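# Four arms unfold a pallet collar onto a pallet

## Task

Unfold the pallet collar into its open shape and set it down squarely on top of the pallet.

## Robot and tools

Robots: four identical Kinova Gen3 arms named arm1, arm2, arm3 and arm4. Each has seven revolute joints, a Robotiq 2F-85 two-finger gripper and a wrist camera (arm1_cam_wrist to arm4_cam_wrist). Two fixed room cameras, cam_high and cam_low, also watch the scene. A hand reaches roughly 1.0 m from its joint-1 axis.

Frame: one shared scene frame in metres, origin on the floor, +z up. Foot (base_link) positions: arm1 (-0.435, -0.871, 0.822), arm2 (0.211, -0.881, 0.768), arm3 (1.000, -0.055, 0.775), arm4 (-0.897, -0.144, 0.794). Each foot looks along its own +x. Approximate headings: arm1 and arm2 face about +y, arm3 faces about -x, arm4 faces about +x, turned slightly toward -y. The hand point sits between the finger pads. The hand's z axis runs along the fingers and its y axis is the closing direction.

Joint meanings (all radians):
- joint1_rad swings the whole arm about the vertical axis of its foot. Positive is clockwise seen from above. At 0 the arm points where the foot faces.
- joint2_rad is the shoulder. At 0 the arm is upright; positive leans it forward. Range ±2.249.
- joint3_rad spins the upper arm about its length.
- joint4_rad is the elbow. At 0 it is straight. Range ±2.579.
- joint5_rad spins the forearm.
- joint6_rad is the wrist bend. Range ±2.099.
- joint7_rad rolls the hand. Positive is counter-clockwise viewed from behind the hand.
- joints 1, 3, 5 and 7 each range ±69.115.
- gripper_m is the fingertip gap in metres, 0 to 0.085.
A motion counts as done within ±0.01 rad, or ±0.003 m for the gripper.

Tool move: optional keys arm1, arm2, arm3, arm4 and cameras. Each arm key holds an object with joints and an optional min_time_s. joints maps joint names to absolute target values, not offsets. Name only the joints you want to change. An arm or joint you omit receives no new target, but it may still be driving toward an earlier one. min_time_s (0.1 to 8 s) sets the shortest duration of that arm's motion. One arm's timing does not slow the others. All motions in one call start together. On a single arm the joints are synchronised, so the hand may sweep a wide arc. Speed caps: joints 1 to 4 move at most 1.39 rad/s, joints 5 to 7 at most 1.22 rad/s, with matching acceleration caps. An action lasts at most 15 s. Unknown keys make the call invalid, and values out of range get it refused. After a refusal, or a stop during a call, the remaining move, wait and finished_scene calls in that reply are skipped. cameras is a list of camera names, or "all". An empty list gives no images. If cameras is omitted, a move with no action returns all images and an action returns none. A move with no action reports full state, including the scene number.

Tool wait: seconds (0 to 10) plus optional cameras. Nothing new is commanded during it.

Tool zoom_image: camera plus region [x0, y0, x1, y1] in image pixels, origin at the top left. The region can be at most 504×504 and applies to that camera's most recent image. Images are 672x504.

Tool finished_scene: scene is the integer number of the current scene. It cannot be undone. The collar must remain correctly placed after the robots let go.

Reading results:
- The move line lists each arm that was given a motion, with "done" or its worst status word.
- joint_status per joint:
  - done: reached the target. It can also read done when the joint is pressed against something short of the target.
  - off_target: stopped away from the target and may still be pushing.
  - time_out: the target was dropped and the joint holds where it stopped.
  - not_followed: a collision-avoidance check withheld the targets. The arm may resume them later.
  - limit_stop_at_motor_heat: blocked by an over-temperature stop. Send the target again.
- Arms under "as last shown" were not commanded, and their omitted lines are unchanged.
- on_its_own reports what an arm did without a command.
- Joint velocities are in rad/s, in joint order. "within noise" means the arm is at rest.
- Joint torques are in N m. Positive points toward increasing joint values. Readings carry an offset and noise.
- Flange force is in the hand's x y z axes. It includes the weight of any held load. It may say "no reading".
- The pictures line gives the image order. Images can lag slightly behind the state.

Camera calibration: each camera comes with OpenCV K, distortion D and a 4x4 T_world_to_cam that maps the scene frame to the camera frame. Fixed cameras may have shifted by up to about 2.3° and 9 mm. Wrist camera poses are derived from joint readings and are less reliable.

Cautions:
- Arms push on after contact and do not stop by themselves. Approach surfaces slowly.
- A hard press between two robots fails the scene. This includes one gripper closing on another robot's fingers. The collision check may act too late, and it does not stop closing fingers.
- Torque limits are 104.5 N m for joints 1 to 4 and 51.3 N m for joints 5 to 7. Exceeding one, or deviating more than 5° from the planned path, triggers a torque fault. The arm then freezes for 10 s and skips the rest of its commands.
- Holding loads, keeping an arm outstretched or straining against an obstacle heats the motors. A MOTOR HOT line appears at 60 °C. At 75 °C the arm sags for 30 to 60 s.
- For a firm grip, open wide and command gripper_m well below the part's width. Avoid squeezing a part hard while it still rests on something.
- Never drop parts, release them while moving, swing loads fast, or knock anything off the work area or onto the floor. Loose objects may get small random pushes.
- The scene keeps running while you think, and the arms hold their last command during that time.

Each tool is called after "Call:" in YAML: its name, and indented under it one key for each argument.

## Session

Scene 1 is done. I'll look at the new scene.

Call:
move:
  cameras: ["all"]

Call:
zoom_image:
  camera: "cam_high"
  region: [160, 80, 560, 440]

Call:
zoom_image:
  camera: "cam_low"
  region: [0, 200, 500, 504]

Scene clock: 0.00 s.
Joint torques (N m): no reading
Flange force (N): no reading
Joint velocities: within noise
arm1.joint_positions: joint1_rad=+0.123 joint2_rad=-0.301 joint3_rad=-0.054 joint4_rad=+1.535 joint5_rad=-0.014 joint6_rad=+2.018 joint7_rad=+1.958 gripper_m=+0.085
arm1.joint_status: not commanded
arm1.hand: x=-0.3895 y=-0.7413 z=+1.3037 quat_wxyz=(+0.047, +0.772, -0.633, +0.026) (m; scene frame)
arm2.joint_positions: joint1_rad=+0.278 joint2_rad=-0.305 joint3_rad=-0.059 joint4_rad=+1.563 joint5_rad=-0.073 joint6_rad=+2.064 joint7_rad=+1.479 gripper_m=+0.085
arm2.joint_status: not commanded
arm2.hand: x=+0.2322 y=-0.7667 z=+1.2451 quat_wxyz=(+0.083, +0.618, -0.781, +0.043) (m; scene frame)
arm3.joint_positions: joint1_rad=+0.368 joint2_rad=-0.351 joint3_rad=-0.122 joint4_rad=+1.572 joint5_rad=-0.014 joint6_rad=+2.059 joint7_rad=+1.341 gripper_m=+0.085
arm3.joint_status: not commanded
arm3.hand: x=+0.8987 y=-0.0339 z=+1.2552 quat_wxyz=(+0.021, -0.984, +0.167, -0.065) (m; scene frame)
arm4.joint_positions: joint1_rad=-0.442 joint2_rad=-0.407 joint3_rad=-0.070 joint4_rad=+1.482 joint5_rad=-0.023 joint6_rad=+1.964 joint7_rad=+1.516 gripper_m=+0.085
arm4.joint_status: not commanded
arm4.hand: x=-0.7507 y=-0.1242 z=+1.3034 quat_wxyz=(-0.045, +0.093, -0.995, -0.005) (m; scene frame)
pictures: arm1_cam_wrist, arm2_cam_wrist, arm3_cam_wrist, arm4_cam_wrist, cam_high, cam_low
camera_calibration:
arm1_cam_wrist: T_world_to_cam=[[-0.976488, -0.202195, 0.0747579, -0.63303], [-0.207657, 0.97537, -0.0743764, 0.792012], [-0.0578781, -0.0881517, -0.994424, 1.35773], [0, 0, 0, 1]] pos_world=[-0.375097, -0.780813, 1.45639]
arm2_cam_wrist: T_world_to_cam=[[-0.973531, 0.225882, 0.0348507, 0.354515], [0.216252, 0.959709, -0.179429, 0.963869], [-0.0739763, -0.167143, -0.983153, 1.25732], [0, 0, 0, 1]] pos_world=[0.229705, -0.794959, 1.39673]
arm3_cam_wrist: T_world_to_cam=[[-0.315543, -0.946939, -0.061145, 0.327525], [-0.941051, 0.320556, -0.108012, 1.04475], [0.121881, 0.0234582, -0.992267, 1.28431], [0, 0, 0, 1]] pos_world=[0.929982, -0.0548832, 1.40725]
arm4_cam_wrist: T_world_to_cam=[[-0.190297, 0.981697, 0.00765589, -0.0325979], [0.97799, 0.188887, 0.0886408, 0.692766], [0.0855723, 0.0243555, -0.996034, 1.51422], [0, 0, 0, 1]] pos_world=[-0.813297, -0.135733, 1.44706]

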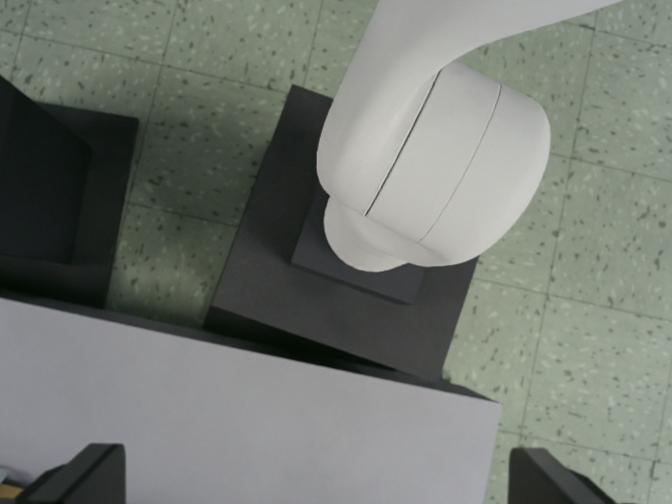

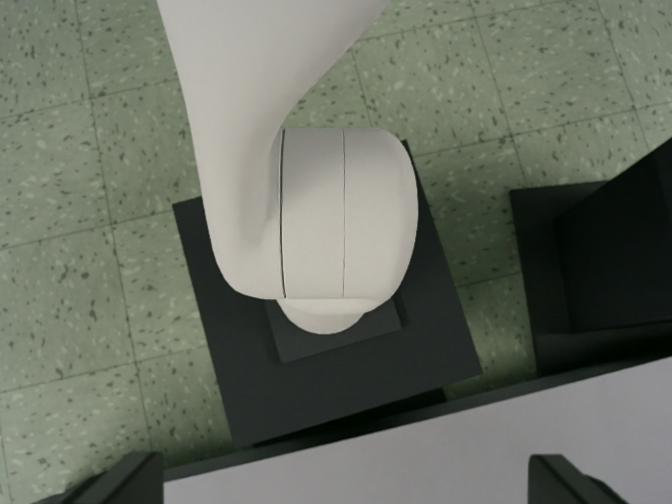

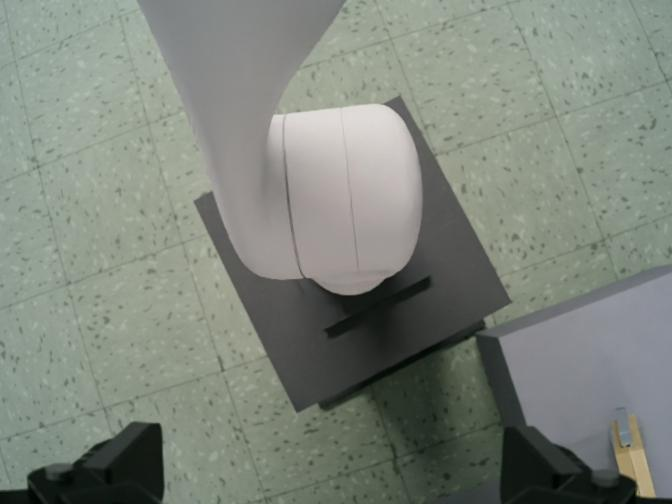

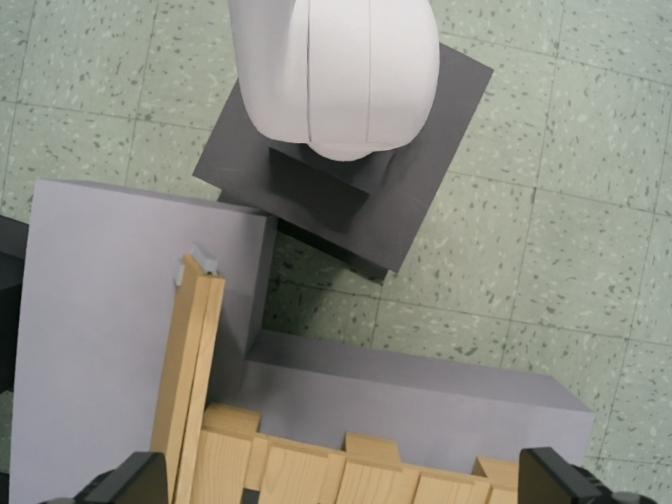

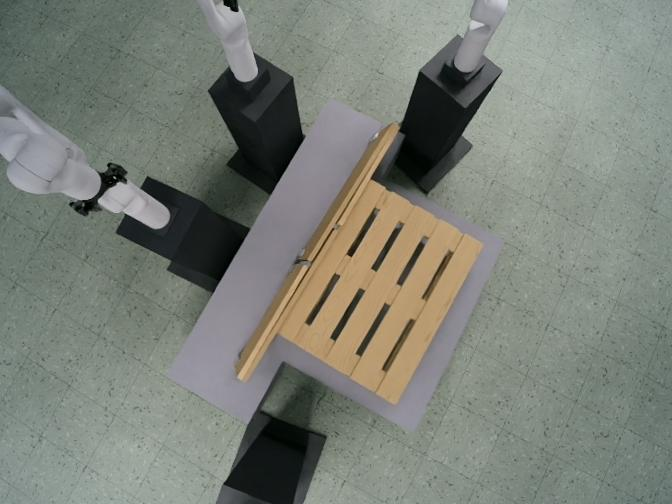

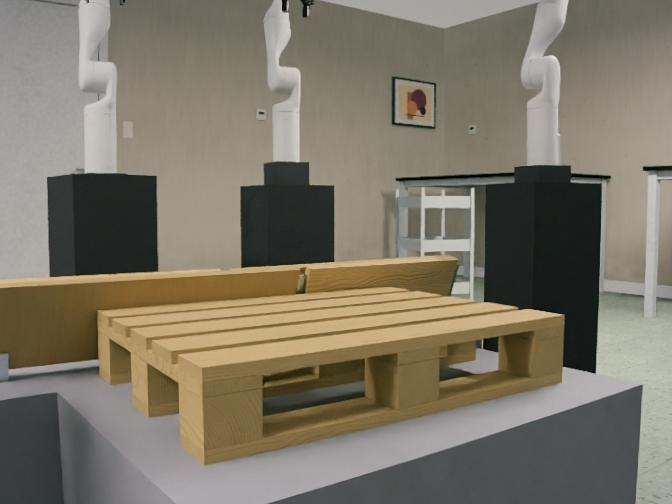

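Scaled by 1.260 from the camera's 672x504 image, which has a finer 960x720 frame.

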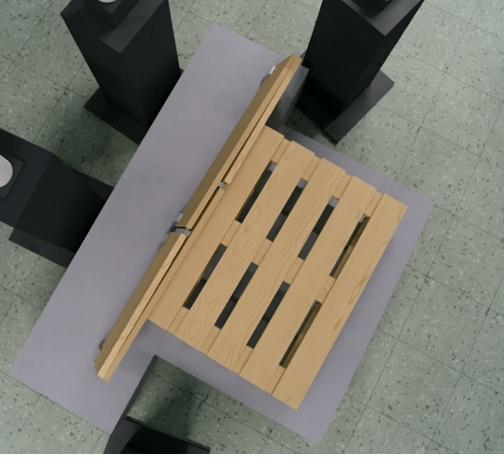

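Scaled by 1.008 from the camera's 672x504 image, which has a finer 960x720 frame.

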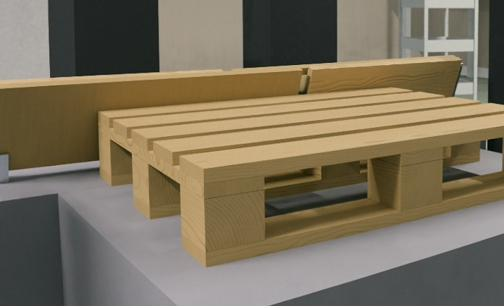

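Call:
move:
  arm1: {"joints": {"joint1_rad": 0.4355, "joint2_rad": 1.3410, "joint3_rad": 0, "joint4_rad": 1.2777, "joint5_rad": 0, "joint6_rad": 0.5229, "joint7_rad": 0.5249, "gripper_m": 0.04}, "min_time_s": 3.0}
  arm2: {"joints": {"joint1_rad": -0.0985, "joint2_rad": 1.2568, "joint3_rad": 0, "joint4_rad": 1.3575, "joint5_rad": 0, "joint6_rad": 0.5273, "joint7_rad": -0.1901}, "min_time_s": 3.0}
  arm3: {"joints": {"joint1_rad": -0.4587, "joint2_rad": 1.2684, "joint3_rad": 0, "joint4_rad": 0.8988, "joint5_rad": 0, "joint6_rad": 0.9743, "joint7_rad": 0.9329}, "min_time_s": 3.0}
  cameras: ["arm1_cam_wrist", "arm2_cam_wrist", "arm3_cam_wrist"]

Scene clock: 24.77 s.
Joint torques (N m): arm1=[1.37 -23.83 0.99 -5.07 0.49 0.37 -0.35] | arm2=[-0.88 -24.44 0.98 -3.13 0.01 0.04 0.11] | arm3=[0.54 -24.34 1.69 -6.39 -0.24 -0.27 -0.25] | arm4=[1.68 0 2.01 -7.96 -0.16 0.44 0.28]
Flange force (N): arm1=[4.1 -2.2 -0.5] | arm2=[-0.7 6.9 2.4] | arm3=[-1.5 0.9 -3.7] | arm4=[-0.3 6.7 1.2]
move: arm1 done; arm2 done; arm3 done
Joint velocities: within noise
arm1.joint_positions: joint1_rad=+0.435 joint2_rad=+1.341 joint3_rad=+0.000 joint4_rad=+1.278 joint5_rad=+0.000 joint6_rad=+0.523 joint7_rad=+0.525 gripper_m=+0.040
arm1.joint_status: all done
arm1.hand: x=-0.1131 y=-0.4032 z=+0.6198 quat_wxyz=(+0.001, -0.018, -1.000, -0.002) (m; scene frame)
arm2.joint_positions: joint1_rad=-0.099 joint2_rad=+1.257 joint3_rad=+0.000 joint4_rad=+1.357 joint5_rad=+0.000 joint6_rad=+0.527 joint7_rad=-0.190 gripper_m=+0.085
arm2.joint_status: all done
arm2.hand: x=+0.1501 y=-0.3250 z=+0.6000 quat_wxyz=(+0.000, -0.018, -1.000, +0.000) (m; scene frame)
arm3.joint_positions: joint1_rad=-0.459 joint2_rad=+1.268 joint3_rad=+0.000 joint4_rad=+0.899 joint5_rad=+0.000 joint6_rad=+0.974 joint7_rad=+0.933 gripper_m=+0.085
arm3.joint_status: all done
arm3.hand: x=+0.4400 y=-0.4100 z=+0.6999 quat_wxyz=(+0.003, -1.000, +0.017, +0.004) (m; scene frame)
arm4: as last shown
pictures: arm1_cam_wrist, arm2_cam_wrist, arm3_cam_wrist
camera_calibration:
arm1_cam_wrist: T_world_to_cam=[[0.0225298, 0.999084, 0.0363778, 0.377554], [0.99948, -0.0233481, 0.0222305, 0.14267], [0.0230595, 0.035858, -0.999091, 0.785558], [0, 0, 0, 1]] pos_world=[-0.169217, -0.402045, 0.767937]
arm2_cam_wrist: T_world_to_cam=[[0.0292361, 0.999572, -0.000410042, 0.319365], [0.999569, -0.0292349, 0.00274441, -0.106327], [0.00273125, -0.000490102, -0.999996, 0.743659], [0, 0, 0, 1]] pos_world=[0.0949126, -0.321973, 0.744078]
arm3_cam_wrist: T_world_to_cam=[[-0.0236696, -0.999704, -0.00558138, -0.396337], [-0.999485, 0.0235428, 0.0217928, 0.486737], [-0.021655, 0.00609434, -0.999747, 0.859336], [0, 0, 0, 1]] pos_world=[0.495714, -0.412916, 0.846299]

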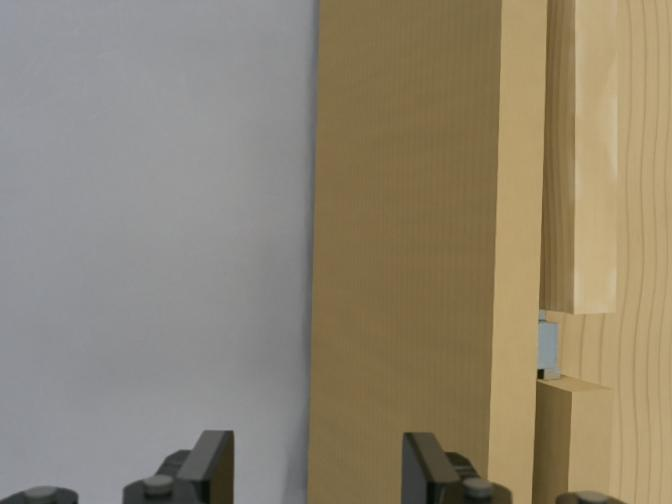

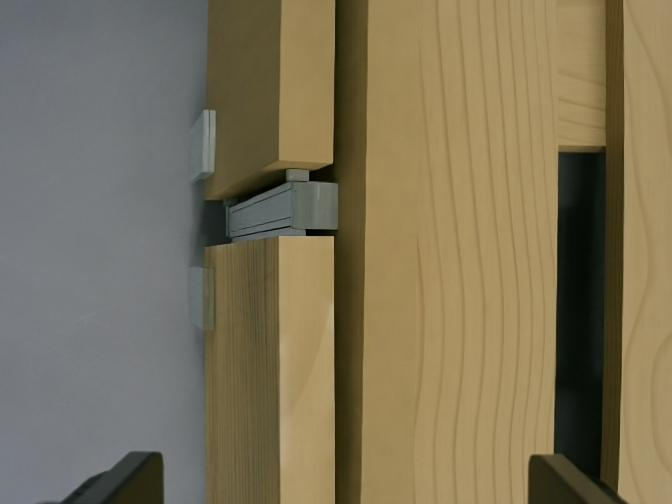

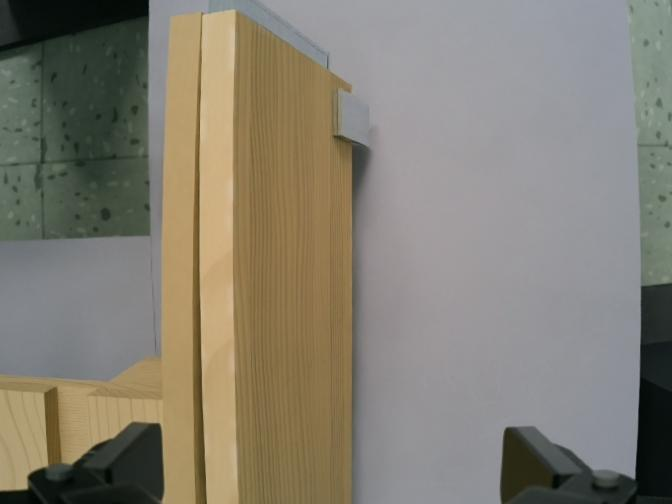

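Call:
move:
  arm2: {"joints": {"joint1_rad": -0.0994, "joint2_rad": 1.4723, "joint4_rad": 1.2196, "joint6_rad": 0.4497, "joint7_rad": -0.1910}, "min_time_s": 1.0}

Call:
move:
  arm2: {"joints": {"gripper_m": 0.078}, "min_time_s": 0.4}

Call:
move:
  arm2: {"joints": {"joint1_rad": -0.1061, "joint2_rad": 1.4494, "joint4_rad": 1.3182, "joint6_rad": 0.3740, "joint7_rad": -0.1977}, "min_time_s": 1.2}

Call:
move:
  arm2: {"joints": {"gripper_m": 0.066}, "min_time_s": 0.5}
  cameras: ["arm2_cam_wrist"]

Scene clock: 40.87 s.
Joint torques (N m): arm1=[1.36 -23.77 0.98 -5.05 0.5 0.37 -0.37] | arm2=[-0.91 -24.68 0.98 -2.54 0.05 0.02 0.06] | arm3=[0.52 -24.36 1.69 -6.38 -0.24 -0.26 -0.23] | arm4=[1.67 -0.01 1.96 -7.91 -0.17 0.41 0.27]
Flange force (N): arm1=[4.0 -2.1 -0.6] | arm2=[-0.8 6.9 3.5] | arm3=[-1.6 1.0 -3.6] | arm4=[-0.4 6.5 0.9]
move: arm2 done
Joint velocities: within noise
arm1, arm3, arm4: as last shown
arm1.joint_positions: joint1_rad=+0.436 joint2_rad=+1.341 joint3_rad=+0.000 joint4_rad=+1.278 joint5_rad=+0.000 joint6_rad=+0.523 joint7_rad=+0.525 gripper_m=+0.040
arm2.joint_positions: joint1_rad=-0.099 joint2_rad=+1.472 joint3_rad=+0.000 joint4_rad=+1.220 joint5_rad=+0.000 joint6_rad=+0.450 joint7_rad=-0.191 gripper_m=+0.085
arm2.joint_status: all done
arm2.hand: x=+0.1501 y=-0.3280 z=+0.5000 quat_wxyz=(+0.000, -0.018, -1.000, +0.000) (m; scene frame)
pictures: none

Scene clock: 41.47 s.
Joint torques (N m): arm1=[1.36 -23.78 1.03 -5.06 0.48 0.39 -0.33] | arm2=[-0.95 -24.66 0.93 -2.59 0.12 0.01 0.09] | arm3=[0.53 -24.33 1.67 -6.43 -0.26 -0.27 -0.26] | arm4=[1.66 0 2.02 -7.9 -0.14 0.44 0.27]
Flange force (N): arm1=[4.1 -2.2 -0.6] | arm2=[-0.8 6.7 3.4] | arm3=[-1.3 0.8 -3.7] | arm4=[-0.4 6.7 1.0]
move: arm2 done
Joint velocities: within noise
arm1, arm3, arm4: as last shown
arm2.joint_positions: joint1_rad=-0.099 joint2_rad=+1.472 joint3_rad=+0.000 joint4_rad=+1.220 joint5_rad=+0.000 joint6_rad=+0.450 joint7_rad=-0.191 gripper_m=+0.078
arm2.joint_status: all done
arm2.hand: x=+0.1501 y=-0.3280 z=+0.5000 quat_wxyz=(+0.000, -0.018, -1.000, +0.000) (m; scene frame)
pictures: none

Scene clock: 42.97 s.
Joint torques (N m): arm1=[1.36 -23.77 1.03 -5.06 0.51 0.38 -0.35] | arm2=[-1.04 -23 0.82 -1.06 0.1 0.48 0.05] | arm3=[0.55 -24.37 1.68 -6.43 -0.24 -0.26 -0.25] | arm4=[1.7 0 2 -7.93 -0.17 0.41 0.29]
Flange force (N): arm1=[4.1 -2.2 -0.6] | arm2=[-1.0 7.6 2.9] | arm3=[-1.3 0.8 -3.7] | arm4=[-0.4 6.7 1.0]
move: arm2 done
Joint velocities: within noise
arm1, arm3, arm4: as last shown
arm2.joint_positions: joint1_rad=-0.106 joint2_rad=+1.449 joint3_rad=+0.000 joint4_rad=+1.318 joint5_rad=+0.000 joint6_rad=+0.374 joint7_rad=-0.198 gripper_m=+0.078
arm2.joint_status: all done
arm2.hand: x=+0.1500 y=-0.3509 z=+0.5000 quat_wxyz=(+0.000, -0.018, -1.000, +0.000) (m; scene frame)
pictures: none

Scene clock: 43.60 s.
Joint torques (N m): arm1=[1.41 -23.75 1 -5.07 0.5 0.38 -0.35] | arm2=[-0.93 -24.03 0.89 -1.73 0.13 0.02 0.03] | arm3=[0.52 -24.36 1.7 -6.44 -0.25 -0.25 -0.24] | arm4=[1.67 0.01 2 -7.89 -0.15 0.43 0.29]
Flange force (N): arm1=[4.2 -2.2 -0.7] | arm2=[-0.8 7.2 3.8] | arm3=[-1.2 0.7 -3.7] | arm4=[-0.4 6.7 1.0]
move: arm2 done
Joint velocities: within noise
arm1, arm3, arm4: as last shown
arm2.joint_positions: joint1_rad=-0.106 joint2_rad=+1.449 joint3_rad=+0.000 joint4_rad=+1.318 joint5_rad=+0.000 joint6_rad=+0.374 joint7_rad=-0.198 gripper_m=+0.066
arm2.joint_status: all done
arm2.hand: x=+0.1500 y=-0.3509 z=+0.5001 quat_wxyz=(+0.000, -0.018, -1.000, +0.000) (m; scene frame)
pictures: arm2_cam_wrist
camera_calibration:
arm2_cam_wrist: T_world_to_cam=[[0.029133, 0.999575, -0.000409457, 0.345324], [0.999572, -0.0291317, 0.00274291, -0.106775], [0.00272982, -0.00048919, -0.999996, 0.643647], [0, 0, 0, 1]] pos_world=[0.0949124, -0.347973, 0.644078]

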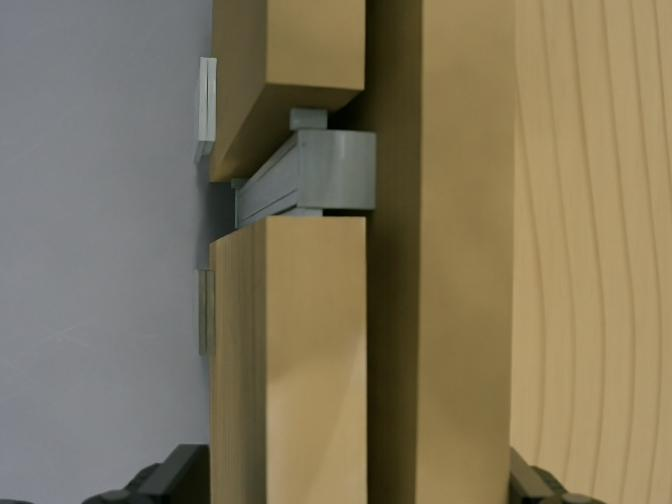

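Call:
move:
  arm2: {"joints": {"joint1_rad": -0.1199, "joint2_rad": 1.4189, "joint4_rad": 1.4822, "joint6_rad": 0.2405, "joint7_rad": -0.2115}, "min_time_s": 1.8}
  cameras: ["arm2_cam_wrist", "arm1_cam_wrist", "arm3_cam_wrist"]

Scene clock: 46.60 s.
Joint torques (N m): arm1=[1.36 -23.78 1.04 -5.06 0.51 0.4 -0.35] | arm2=[-0.95 -22.71 0.99 -0.74 0.1 -0.07 0.04] | arm3=[0.51 -24.37 1.74 -6.38 -0.27 -0.25 -0.23] | arm4=[1.72 0.06 2.02 -7.94 -0.14 0.43 0.26]
Flange force (N): arm1=[4.1 -2.3 -0.6] | arm2=[-1.1 6.1 3.2] | arm3=[-1.5 1.0 -3.6] | arm4=[-0.2 6.7 1.2]
move: arm2 done
Joint velocities: within noise
arm1, arm3, arm4: as last shown
arm2.joint_positions: joint1_rad=-0.120 joint2_rad=+1.419 joint3_rad=+0.000 joint4_rad=+1.482 joint5_rad=+0.000 joint6_rad=+0.241 joint7_rad=-0.211 gripper_m=+0.066
arm2.joint_status: all done
arm2.hand: x=+0.1500 y=-0.3929 z=+0.5000 quat_wxyz=(+0.000, -0.018, -1.000, +0.000) (m; scene frame)
pictures: arm1_cam_wrist, arm2_cam_wrist, arm3_cam_wrist
camera_calibration:
arm1_cam_wrist: T_world_to_cam=[[0.0225325, 0.999088, 0.0362757, 0.377634], [0.999482, -0.023345, 0.022133, 0.142746], [0.0229596, 0.0357582, -0.999097, 0.785505], [0, 0, 0, 1]] pos_world=[-0.169216, -0.402045, 0.767937]
arm2_cam_wrist: T_world_to_cam=[[0.0292308, 0.999573, -0.000507044, 0.387359], [0.999569, -0.0292293, 0.00284723, -0.108104], [0.00283119, -0.000590052, -0.999996, 0.643577], [0, 0, 0, 1]] pos_world=[0.0949129, -0.389973, 0.644078]
arm3_cam_wrist: T_world_to_cam=[[-0.0236696, -0.999704, -0.00558138, -0.396337], [-0.999485, 0.0235428, 0.0217928, 0.486737], [-0.021655, 0.00609434, -0.999747, 0.859336], [0, 0, 0, 1]] pos_world=[0.495714, -0.412916, 0.846299]

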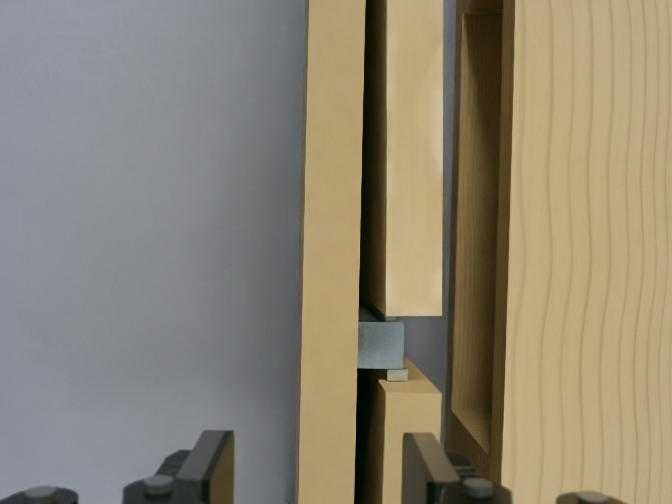

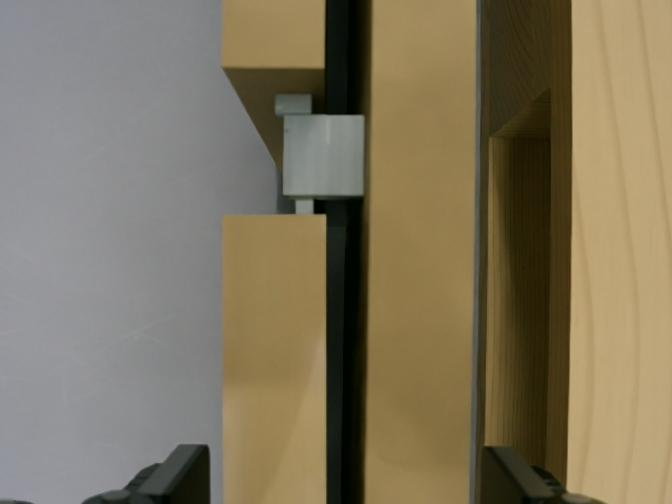

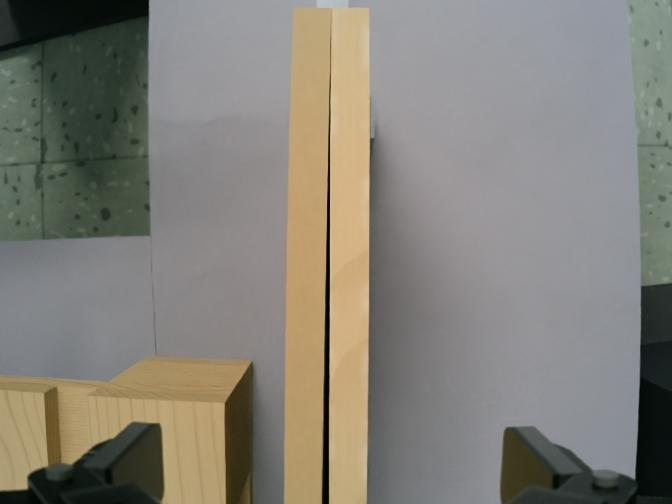

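Call:
move:
  arm1: {"joints": {"joint1_rad": 0.4177, "joint2_rad": 1.4956, "joint4_rad": 1.1958, "joint6_rad": 0.4502, "joint7_rad": 0.5002}}
  cameras: ["arm1_cam_wrist"]

Call:
zoom_image:
  camera: "arm1_cam_wrist"
  region: [280, 340, 480, 504]

Scene clock: 56.77 s.
Joint torques (N m): arm1=[1.37 -23.67 1.04 -4.47 0.52 0.38 -0.35] | arm2=[-1.01 -22.81 0.94 -0.72 0.12 -0.04 0.04] | arm3=[0.55 -24.34 1.69 -6.4 -0.24 -0.25 -0.24] | arm4=[1.67 0.01 2.01 -7.99 -0.16 0.44 0.27]
Flange force (N): arm1=[4.2 -2.3 -1.2] | arm2=[-1.2 6.2 3.5] | arm3=[-1.4 0.9 -3.7] | arm4=[-0.3 6.7 1.4]
move: arm1 done
Joint velocities: within noise
arm1.joint_positions: joint1_rad=+0.418 joint2_rad=+1.496 joint3_rad=+0.000 joint4_rad=+1.196 joint5_rad=+0.000 joint6_rad=+0.450 joint7_rad=+0.500 gripper_m=+0.040
arm1.joint_status: all done
arm1.hand: x=-0.1270 y=-0.4062 z=+0.5449 quat_wxyz=(+0.001, -0.021, -1.000, -0.002) (m; scene frame)
arm2, arm3, arm4: as last shown
pictures: arm1_cam_wrist
camera_calibration:
arm1_cam_wrist: T_world_to_cam=[[0.0294287, 0.998907, 0.0363036, 0.384329], [0.999297, -0.0302449, 0.0221434, 0.155404], [0.0232172, 0.0356265, -0.999095, 0.711074], [0, 0, 0, 1]] pos_world=[-0.183114, -0.404542, 0.693037]

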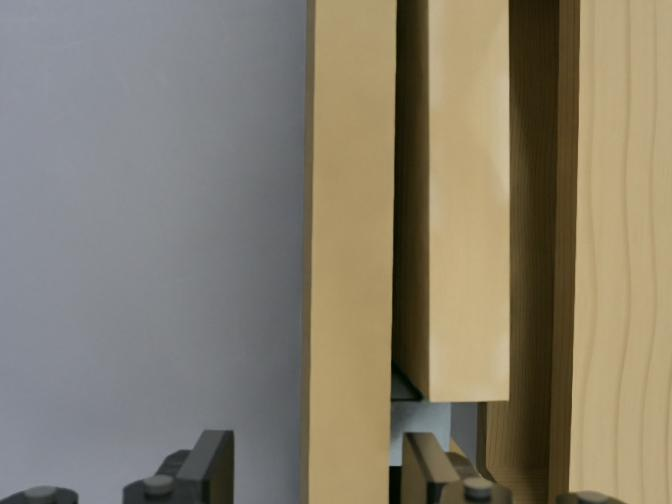

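Scaled by 2.520.

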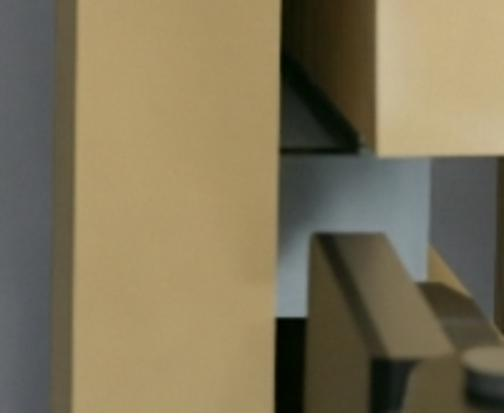

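Call:
move:
  arm1: {"joints": {"joint1_rad": 0.4177, "joint2_rad": 1.5516, "joint4_rad": 1.1439, "joint6_rad": 0.4461, "joint7_rad": 0.5002}, "min_time_s": 0.8}

Call:
move:
  arm1: {"joints": {"gripper_m": 0.008}, "min_time_s": 1.0}
  cameras: ["arm1_cam_wrist"]

Scene clock: 61.70 s.
Joint torques (N m): arm1=[1.38 -23.66 1.04 -4.45 0.52 0.39 -0.36] | arm2=[-0.95 -22.8 0.95 -0.82 0.07 -0.05 0.01] | arm3=[0.52 -24.37 1.69 -6.4 -0.23 -0.26 -0.22] | arm4=[1.65 0.04 2.03 -7.91 -0.15 0.45 0.29]
Flange force (N): arm1=[4.3 -2.4 -1.5] | arm2=[-1.2 5.8 3.3] | arm3=[-1.5 1.0 -3.6] | arm4=[-0.3 6.8 1.1]
move: arm1 done
Joint velocities: within noise
arm1.joint_positions: joint1_rad=+0.418 joint2_rad=+1.552 joint3_rad=+0.000 joint4_rad=+1.144 joint5_rad=+0.000 joint6_rad=+0.446 joint7_rad=+0.500 gripper_m=+0.040
arm1.joint_status: all done
arm1.hand: x=-0.1271 y=-0.4061 z=+0.5208 quat_wxyz=(+0.001, -0.021, -1.000, -0.002) (m; scene frame)
arm2, arm3: as last shown
arm4.joint_positions: joint1_rad=-0.442 joint2_rad=-0.407 joint3_rad=-0.070 joint4_rad=+1.482 joint5_rad=-0.023 joint6_rad=+1.964 joint7_rad=+1.516 gripper_m=+0.085
arm4.joint_status: not commanded
arm4.hand: x=-0.7507 y=-0.1242 z=+1.3034 quat_wxyz=(-0.045, +0.093, -0.995, -0.005) (m; scene frame)
pictures: none

Scene clock: 62.43 s.
Joint torques (N m): arm1=[1.9 -19.45 1.4 -3.48 0.52 0.38 -0.43] | arm2=[-0.96 -22.76 0.92 -0.74 0.14 -0.02 0.06] | arm3=[0.52 -24.36 1.69 -6.41 -0.24 -0.27 -0.25] | arm4=[1.66 0.02 1.97 -7.96 -0.16 0.44 0.29]
Flange force (N): arm1=[5.1 -2.3 -9.2] | arm2=[-1.1 6.0 3.4] | arm3=[-1.4 0.9 -3.7] | arm4=[-0.3 6.6 1.2]
move: arm1 off_target
Joint velocities: within noise
arm1.joint_positions: joint1_rad=+0.418 joint2_rad=+1.552 joint3_rad=+0.000 joint4_rad=+1.144 joint5_rad=+0.000 joint6_rad=+0.446 joint7_rad=+0.500 gripper_m=+0.018
arm1.joint_status: gripper_m off_target (ended at +0.018, target +0.008)
arm1.hand: x=-0.1271 y=-0.4061 z=+0.5208 quat_wxyz=(+0.001, -0.021, -1.000, -0.002) (m; scene frame)
arm2, arm4: as last shown
arm3.joint_positions: joint1_rad=-0.459 joint2_rad=+1.268 joint3_rad=+0.000 joint4_rad=+0.899 joint5_rad=+0.000 joint6_rad=+0.974 joint7_rad=+0.933 gripper_m=+0.085
arm3.joint_status: not commanded
arm3.hand: x=+0.4400 y=-0.4100 z=+0.6999 quat_wxyz=(+0.003, -1.000, +0.017, +0.004) (m; scene frame)
pictures: arm1_cam_wrist
camera_calibration:
arm1_cam_wrist: T_world_to_cam=[[0.0293307, 0.998914, 0.036202, 0.385259], [0.9993, -0.0301447, 0.0221492, 0.156075], [0.0232164, 0.035527, -0.999099, 0.68696], [0, 0, 0, 1]] pos_world=[-0.183214, -0.404542, 0.668937]

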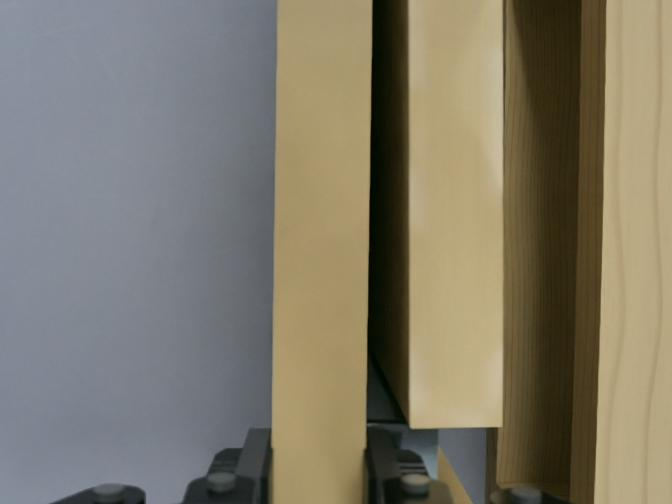

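Call:
move:
  arm2: {"joints": {"joint1_rad": -0.1199, "joint2_rad": 1.1901, "joint4_rad": 1.6273, "joint6_rad": 0.3242, "joint7_rad": -0.2115}}

Call:
move:
  arm1: {"joints": {"joint1_rad": 0.4453, "joint2_rad": 1.5238, "joint4_rad": 1.2583, "joint6_rad": 0.3596, "joint7_rad": 0.5277}, "min_time_s": 1.8}
  arm2: {"joints": {"gripper_m": 0.045}}
  cameras: ["arm1_cam_wrist", "arm2_cam_wrist"]

Scene clock: 64.87 s.
Joint torques (N m): arm1=[2.04 -19.64 1.51 -3.77 0.59 0.22 -0.39] | arm2=[-0.9 -22.32 0.99 -1.51 0.08 0 0.06] | arm3=[0.55 -24.34 1.69 -6.43 -0.24 -0.25 -0.24] | arm4=[1.67 0.03 2 -7.91 -0.17 0.46 0.26]
Flange force (N): arm1=[5.7 -2.6 -9.4] | arm2=[-1.1 5.9 2.4] | arm3=[-1.2 0.8 -3.7] | arm4=[-0.3 6.6 1.1]
move: arm2 done
Joint velocities: within noise
arm1, arm3, arm4: as last shown
arm1.hand: x=-0.1271 y=-0.4062 z=+0.5208 quat_wxyz=(+0.001, -0.021, -1.000, -0.002) (m; scene frame)
arm2.joint_positions: joint1_rad=-0.120 joint2_rad=+1.190 joint3_rad=+0.000 joint4_rad=+1.627 joint5_rad=+0.000 joint6_rad=+0.324 joint7_rad=-0.211 gripper_m=+0.066
arm2.joint_status: all done
arm2.hand: x=+0.1500 y=-0.3930 z=+0.6000 quat_wxyz=(+0.000, -0.018, -1.000, +0.000) (m; scene frame)
pictures: none

Scene clock: 66.97 s.
Joint torques (N m): arm1=[0.93 -24.98 2.77 -0.44 2.31 3.41 1.2] | arm2=[-0.93 -22.24 0.91 -1.55 0.05 -0.01 0.09] | arm3=[0.54 -24.35 1.68 -6.38 -0.25 -0.25 -0.25] | arm4=[1.71 -0.01 1.97 -7.85 -0.14 0.43 0.3]
Flange force (N): arm1=[3.1 3.8 11.1] | arm2=[-1.2 5.7 2.1] | arm3=[-1.5 1.0 -3.7] | arm4=[-0.5 6.6 0.8]
move: arm1 done; arm2 done
Joint velocities: within noise
arm1.joint_positions: joint1_rad=+0.445 joint2_rad=+1.524 joint3_rad=+0.000 joint4_rad=+1.258 joint5_rad=+0.000 joint6_rad=+0.360 joint7_rad=+0.528 gripper_m=+0.018
arm1.joint_status: all done
arm1.hand: x=-0.1281 y=-0.4363 z=+0.5218 quat_wxyz=(+0.001, -0.021, -1.000, -0.002) (m; scene frame)
arm2.joint_positions: joint1_rad=-0.120 joint2_rad=+1.190 joint3_rad=+0.000 joint4_rad=+1.627 joint5_rad=+0.000 joint6_rad=+0.324 joint7_rad=-0.211 gripper_m=+0.045
arm2.joint_status: all done
arm2.hand: x=+0.1500 y=-0.3930 z=+0.6000 quat_wxyz=(+0.000, -0.018, -1.000, +0.000) (m; scene frame)
arm3, arm4: as last shown
pictures: arm1_cam_wrist, arm2_cam_wrist
camera_calibration:
arm1_cam_wrist: T_world_to_cam=[[0.0295332, 0.998908, 0.0362056, 0.415355], [0.999294, -0.0303472, 0.0221436, 0.156061], [0.0232181, 0.0355261, -0.999099, 0.688952], [0, 0, 0, 1]] pos_world=[-0.184214, -0.434642, 0.669837]
arm2_cam_wrist: T_world_to_cam=[[0.0292328, 0.999573, -0.000410024, 0.387337], [0.999569, -0.0292316, 0.00274437, -0.108313], [0.00273121, -0.000490073, -0.999996, 0.743625], [0, 0, 0, 1]] pos_world=[0.0949126, -0.389973, 0.744078]

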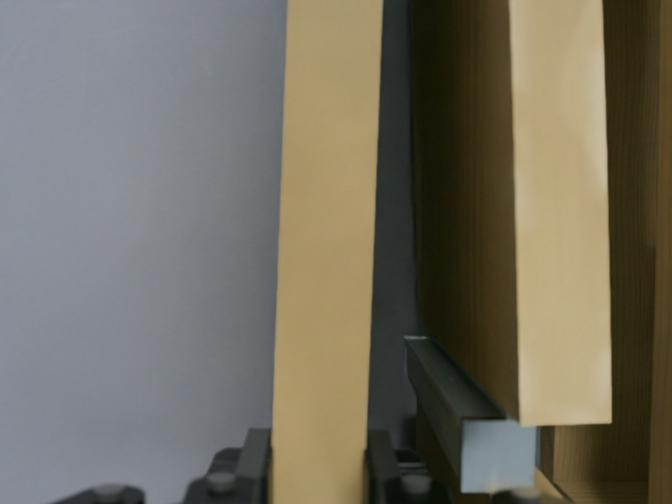

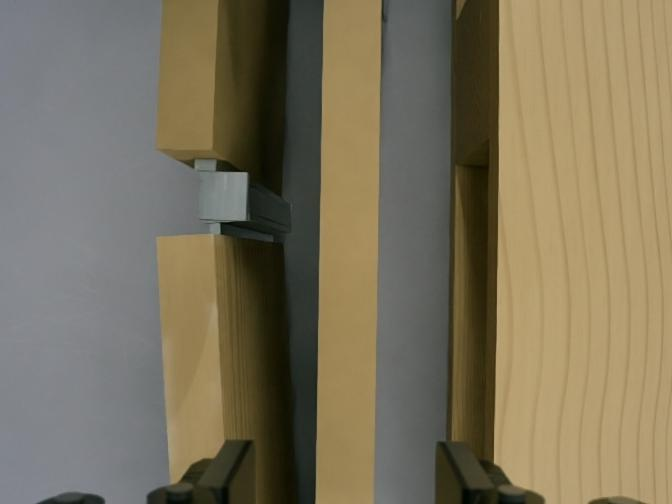

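Call:
move:
  arm2: {"joints": {"joint1_rad": -0.1199, "joint2_rad": 1.4144, "joint4_rad": 1.4858, "joint6_rad": 0.2414, "joint7_rad": -0.2175}, "min_time_s": 1.2}

Call:
move:
  arm2: {"joints": {"gripper_m": 0.008}, "min_time_s": 0.8}

Call:
move:
  arm1: {"joints": {"joint1_rad": 0.5839, "joint2_rad": 1.5965, "joint4_rad": 0.9687, "joint6_rad": 0.5764, "joint7_rad": 0.6663}, "min_time_s": 3.2}
  arm2: {"joints": {"joint1_rad": 0.0691, "joint2_rad": 1.4377, "joint4_rad": 1.3554, "joint6_rad": 0.3485, "joint7_rad": -0.0286}, "min_time_s": 3.2}
  arm3: {"joints": {"joint1_rad": -0.4793, "joint2_rad": 1.2651, "joint3_rad": 0, "joint4_rad": 0.907, "joint5_rad": 0, "joint6_rad": 0.9695, "joint7_rad": 1.0333}, "min_time_s": 3.2}
  arm4: {"joints": {"joint1_rad": 0.0514, "joint2_rad": 1.2113, "joint3_rad": 0, "joint4_rad": 1.0812, "joint5_rad": 0, "joint6_rad": 0.8491, "joint7_rad": 1.9829}, "min_time_s": 3.2}
  cameras: ["arm1_cam_wrist", "arm2_cam_wrist", "arm3_cam_wrist", "arm4_cam_wrist"]

Scene clock: 79.13 s.
Joint torques (N m): arm1=[0.94 -25.03 2.79 -0.49 2.31 3.47 1.2] | arm2=[-0.93 -22.84 1.04 -0.85 0.04 -0.03 0.06] | arm3=[0.53 -24.36 1.72 -6.4 -0.27 -0.26 -0.24] | arm4=[1.65 -0.02 1.98 -7.91 -0.18 0.44 0.25]
Flange force (N): arm1=[3.3 3.5 11.1] | arm2=[-1.1 5.7 3.4] | arm3=[-1.4 0.9 -3.7] | arm4=[-0.4 6.5 1.0]
move: arm2 done
Joint velocities: within noise
arm1, arm3, arm4: as last shown
arm2.joint_positions: joint1_rad=-0.120 joint2_rad=+1.414 joint3_rad=+0.000 joint4_rad=+1.486 joint5_rad=+0.000 joint6_rad=+0.241 joint7_rad=-0.218 gripper_m=+0.045
arm2.joint_status: all done
arm2.hand: x=+0.1500 y=-0.3929 z=+0.5020 quat_wxyz=(+0.000, -0.021, -1.000, +0.000) (m; scene frame)
pictures: none

Scene clock: 79.90 s.
Joint torques (N m): arm1=[1.12 -24.66 2.95 -1.91 2.36 2.36 1.2] | arm2=[-1.56 -13.77 -0.37 6.7 0.15 4.45 0.31] | arm3=[0.53 -24.37 1.66 -6.43 -0.24 -0.27 -0.24] | arm4=[1.69 0 2.02 -7.95 -0.16 0.45 0.28]
Flange force (N): arm1=[5.0 1.5 6.9] | arm2=[-0.4 14.5 -1.7] | arm3=[-1.3 0.8 -3.7] | arm4=[-0.4 6.7 1.2]
move: arm2 off_target
Joint velocities: within noise
arm1, arm3, arm4: as last shown
arm1.hand: x=-0.1282 y=-0.4363 z=+0.5218 quat_wxyz=(+0.001, -0.021, -1.000, -0.002) (m; scene frame)
arm2.joint_positions: joint1_rad=-0.120 joint2_rad=+1.414 joint3_rad=+0.000 joint4_rad=+1.486 joint5_rad=+0.000 joint6_rad=+0.241 joint7_rad=-0.218 gripper_m=+0.019
arm2.joint_status: gripper_m off_target (ended at +0.019, target +0.008)
arm2.hand: x=+0.1501 y=-0.3929 z=+0.5020 quat_wxyz=(+0.000, -0.021, -1.000, +0.000) (m; scene frame)
pictures: none

Scene clock: 83.43 s.
Joint torques (N m): arm1=[6.83 -29.98 6.11 -9.51 2.02 -1.82 -0.31] | arm2=[5.65 -11.64 9.02 -1.6 1.92 -1.57 0.57] | arm3=[0.56 -24.29 1.67 -6.39 -0.25 -0.26 -0.22] | arm4=[1.67 -25 2.56 -6.42 -0.14 0.73 0.28]
Flange force (N): arm1=[15.5 -0.5 1.2] | arm2=[11.5 1.1 -24.8] | arm3=[-1.3 0.7 -3.7] | arm4=[1.3 3.7 -0.5]
move: arm1 done; arm2 done; arm3 done; arm4 done
Joint velocities: within noise
arm1.joint_positions: joint1_rad=+0.584 joint2_rad=+1.597 joint3_rad=+0.000 joint4_rad=+0.969 joint5_rad=+0.000 joint6_rad=+0.576 joint7_rad=+0.666 gripper_m=+0.018
arm1.joint_status: all done
arm1.hand: x=-0.0314 y=-0.4365 z=+0.5216 quat_wxyz=(+0.001, -0.021, -1.000, -0.002) (m; scene frame)
arm2.joint_positions: joint1_rad=+0.069 joint2_rad=+1.438 joint3_rad=+0.000 joint4_rad=+1.355 joint5_rad=+0.000 joint6_rad=+0.348 joint7_rad=-0.029 gripper_m=+0.019
arm2.joint_status: all done
arm2.hand: x=+0.2431 y=-0.3565 z=+0.5020 quat_wxyz=(+0.000, -0.021, -1.000, +0.000) (m; scene frame)
arm3.joint_positions: joint1_rad=-0.479 joint2_rad=+1.265 joint3_rad=+0.000 joint4_rad=+0.907 joint5_rad=+0.000 joint6_rad=+0.970 joint7_rad=+1.033 gripper_m=+0.085
arm3.joint_status: all done
arm3.hand: x=+0.4485 y=-0.4207 z=+0.6998 quat_wxyz=(+0.003, -0.999, -0.043, +0.004) (m; scene frame)
arm4.joint_positions: joint1_rad=+0.051 joint2_rad=+1.211 joint3_rad=+0.000 joint4_rad=+1.081 joint5_rad=+0.000 joint6_rad=+0.849 joint7_rad=+1.983 gripper_m=+0.085
arm4.joint_status: all done
arm4.hand: x=-0.3100 y=-0.3692 z=+0.7000 quat_wxyz=(+0.006, +0.043, -0.999, -0.001) (m; scene frame)
pictures: arm1_cam_wrist, arm2_cam_wrist, arm3_cam_wrist, arm4_cam_wrist
camera_calibration:
arm1_cam_wrist: T_world_to_cam=[[0.0295304, 0.998908, 0.0362056, 0.412803], [0.999294, -0.0303444, 0.0221436, 0.0594237], [0.0232181, 0.0355261, -0.999099, 0.686618], [0, 0, 0, 1]] pos_world=[-0.087514, -0.434942, 0.669737]
arm2_cam_wrist: T_world_to_cam=[[0.0353364, 0.999375, -0.000447945, 0.346603], [0.999372, -0.0353351, 0.00273353, -0.202146], [0.00271599, -0.000544257, -0.999996, 0.645373], [0, 0, 0, 1]] pos_world=[0.188019, -0.353178, 0.646078]
arm3_cam_wrist: T_world_to_cam=[[0.0972436, -0.995238, -0.00668862, -0.458414], [-0.99503, -0.0973635, 0.0208623, 0.443273], [-0.0214142, 0.00462665, -0.99976, 0.858718], [0, 0, 0, 1]] pos_world=[0.504036, -0.417046, 0.846198]
arm4_cam_wrist: T_world_to_cam=[[-0.090126, 0.995892, 0.00878964, 0.331915], [0.995824, 0.090242, -0.0138267, 0.40246], [-0.014563, 0.00750679, -0.999866, 0.846963], [0, 0, 0, 1]] pos_world=[-0.358531, -0.373228, 0.849496]

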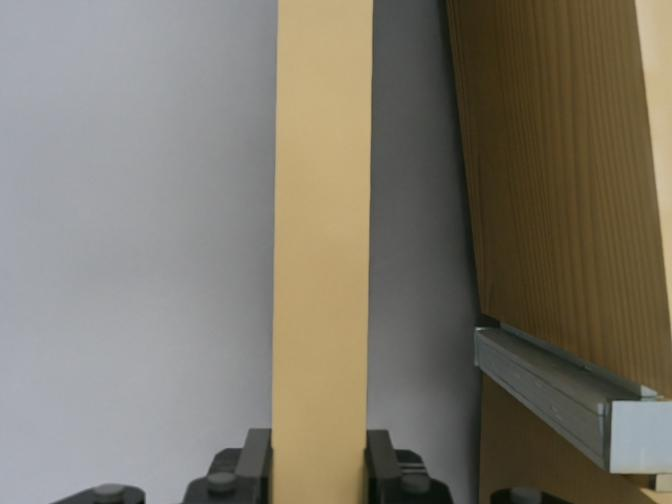

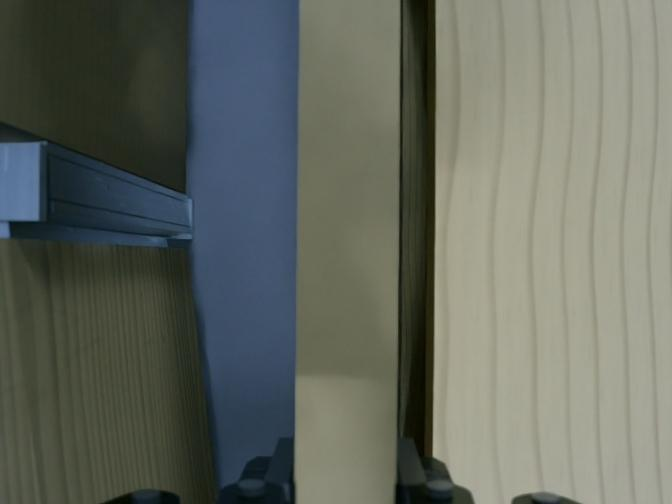

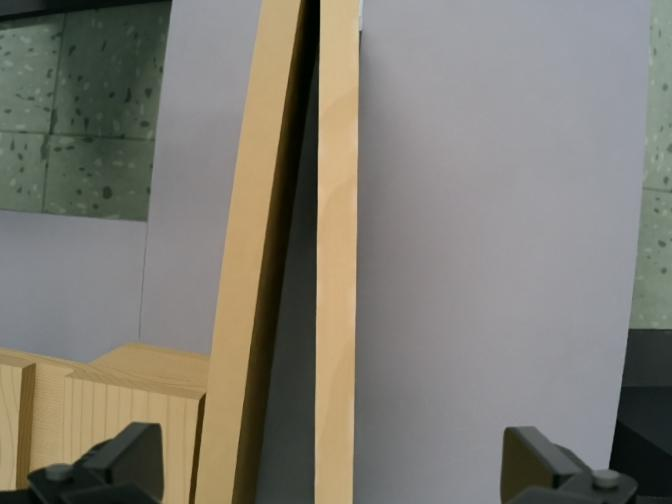

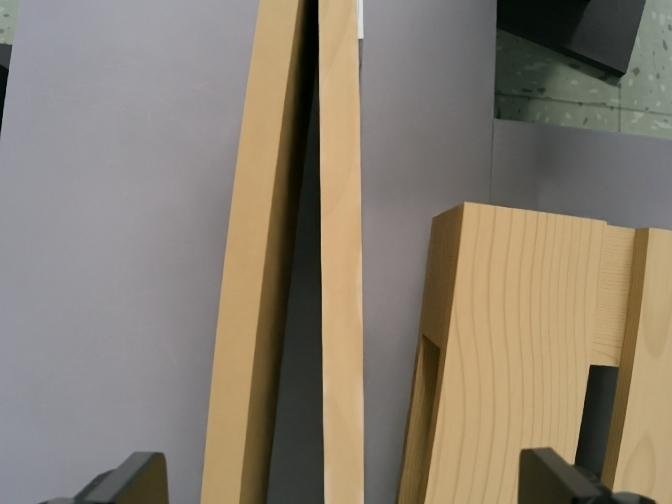

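Call:
move:
  arm3: {"joints": {"joint1_rad": -0.4836, "joint2_rad": 1.6784, "joint4_rad": 0.5862, "joint6_rad": 0.877, "joint7_rad": 1.016, "gripper_m": 0.044}, "min_time_s": 1.8}
  arm4: {"joints": {"joint1_rad": 0.0507, "joint2_rad": 1.6242, "joint4_rad": 0.7774, "joint6_rad": 0.74, "joint7_rad": 1.9932, "gripper_m": 0.044}, "min_time_s": 1.8}

Call:
move:
  arm3: {"joints": {"gripper_m": 0.006}, "min_time_s": 0.9}
  arm4: {"joints": {"gripper_m": 0.006}, "min_time_s": 0.9}
  cameras: ["arm3_cam_wrist", "arm4_cam_wrist"]

Scene clock: 91.13 s.
Joint torques (N m): arm1=[6.74 -29.94 6.08 -9.55 1.95 -1.86 -0.34] | arm2=[5.61 -11.62 9.08 -1.63 1.89 -1.61 0.51] | arm3=[0.53 -24.58 1.69 -5.87 -0.24 -0.25 -0.26] | arm4=[1.77 -25.44 2.55 -5.72 -0.18 0.76 0.29]
Flange force (N): arm1=[15.4 -0.8 1.0] | arm2=[11.3 1.1 -24.9] | arm3=[-2.4 1.3 -2.9] | arm4=[2.0 4.2 -1.6]
move: arm3 done; arm4 done
Joint velocities: within noise
arm1.joint_positions: joint1_rad=+0.584 joint2_rad=+1.596 joint3_rad=+0.000 joint4_rad=+0.969 joint5_rad=+0.000 joint6_rad=+0.576 joint7_rad=+0.666 gripper_m=+0.018
arm1.joint_status: not commanded
arm1.hand: x=-0.0314 y=-0.4365 z=+0.5217 quat_wxyz=(+0.001, -0.021, -1.000, -0.002) (m; scene frame)
arm2: as last shown
arm2.hand: x=+0.2432 y=-0.3564 z=+0.5021 quat_wxyz=(+0.000, -0.021, -1.000, +0.000) (m; scene frame)
arm3.joint_positions: joint1_rad=-0.484 joint2_rad=+1.678 joint3_rad=+0.000 joint4_rad=+0.586 joint5_rad=+0.000 joint6_rad=+0.877 joint7_rad=+1.016 gripper_m=+0.044
arm3.joint_status: all done
arm3.hand: x=+0.4488 y=-0.4217 z=+0.5048 quat_wxyz=(+0.003, -0.999, -0.037, +0.004) (m; scene frame)
arm4.joint_positions: joint1_rad=+0.051 joint2_rad=+1.624 joint3_rad=+0.000 joint4_rad=+0.777 joint5_rad=+0.000 joint6_rad=+0.740 joint7_rad=+1.993 gripper_m=+0.044
arm4.joint_status: all done
arm4.hand: x=-0.3102 y=-0.3692 z=+0.5050 quat_wxyz=(+0.006, +0.048, -0.999, -0.001) (m; scene frame)
pictures: none

Scene clock: 91.93 s.
Joint torques (N m): arm1=[5.6 -29.02 4.95 -10.25 1.6 -2.61 -0.43] | arm2=[4.94 -11.73 8.17 -2.4 1.7 -2.13 0.49] | arm3=[1.2 -20.61 1.83 -6.67 -0.38 -2.55 -0.77] | arm4=[4.8 -22.04 6.58 -5.93 1.95 -0.71 0.68]
Flange force (N): arm1=[15.3 -3.8 -2.9] | arm2=[10.0 -0.2 -26.3] | arm3=[3.9 -2.1 -15.0] | arm4=[2.1 10.3 -10.4]
move: arm3 off_target; arm4 off_target
Joint velocities: within noise
arm1, arm2: as last shown
arm2.joint_positions: joint1_rad=+0.069 joint2_rad=+1.438 joint3_rad=+0.000 joint4_rad=+1.355 joint5_rad=+0.000 joint6_rad=+0.349 joint7_rad=-0.029 gripper_m=+0.019
arm3.joint_positions: joint1_rad=-0.484 joint2_rad=+1.678 joint3_rad=+0.000 joint4_rad=+0.586 joint5_rad=+0.000 joint6_rad=+0.877 joint7_rad=+1.016 gripper_m=+0.018
arm3.joint_status: gripper_m off_target (ended at +0.018, target +0.006)
arm3.hand: x=+0.4488 y=-0.4216 z=+0.5048 quat_wxyz=(+0.003, -0.999, -0.037, +0.004) (m; scene frame)
arm4.joint_positions: joint1_rad=+0.051 joint2_rad=+1.624 joint3_rad=+0.000 joint4_rad=+0.777 joint5_rad=+0.000 joint6_rad=+0.740 joint7_rad=+1.993 gripper_m=+0.019
arm4.joint_status: gripper_m off_target (ended at +0.019, target +0.006)
arm4.hand: x=-0.3102 y=-0.3692 z=+0.5050 quat_wxyz=(+0.006, +0.048, -0.999, -0.001) (m; scene frame)
pictures: arm3_cam_wrist, arm4_cam_wrist
camera_calibration:
arm3_cam_wrist: T_world_to_cam=[[0.0843468, -0.996414, -0.00667006, -0.455434], [-0.996207, -0.0844692, 0.0209063, 0.453536], [-0.0213947, 0.00488138, -0.999759, 0.663878], [0, 0, 0, 1]] pos_world=[0.504433, -0.418732, 0.651198]
arm4_cam_wrist: T_world_to_cam=[[-0.101014, 0.994846, 0.00884599, 0.329812], [0.994779, 0.101129, -0.0136748, 0.40352], [-0.0144989, 0.00741846, -0.999867, 0.651983], [0, 0, 0, 1]] pos_world=[-0.358644, -0.373756, 0.654497]

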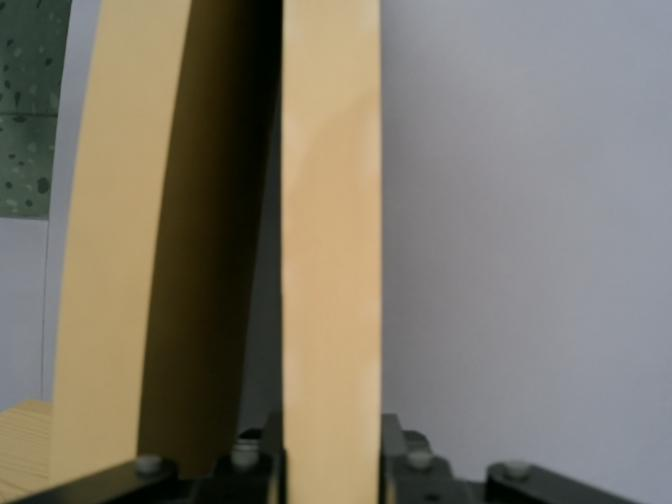

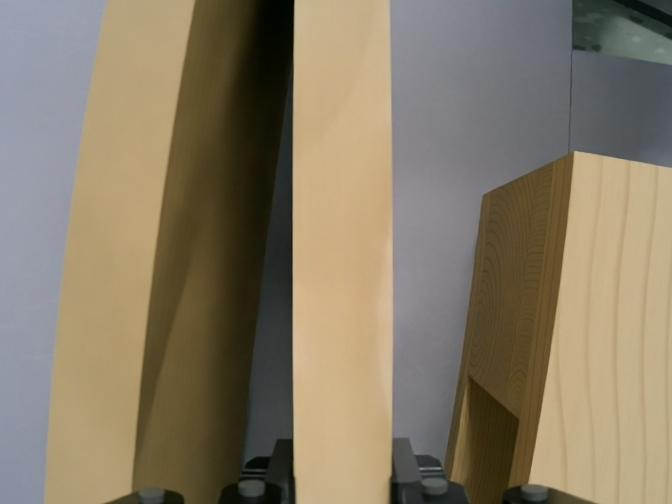

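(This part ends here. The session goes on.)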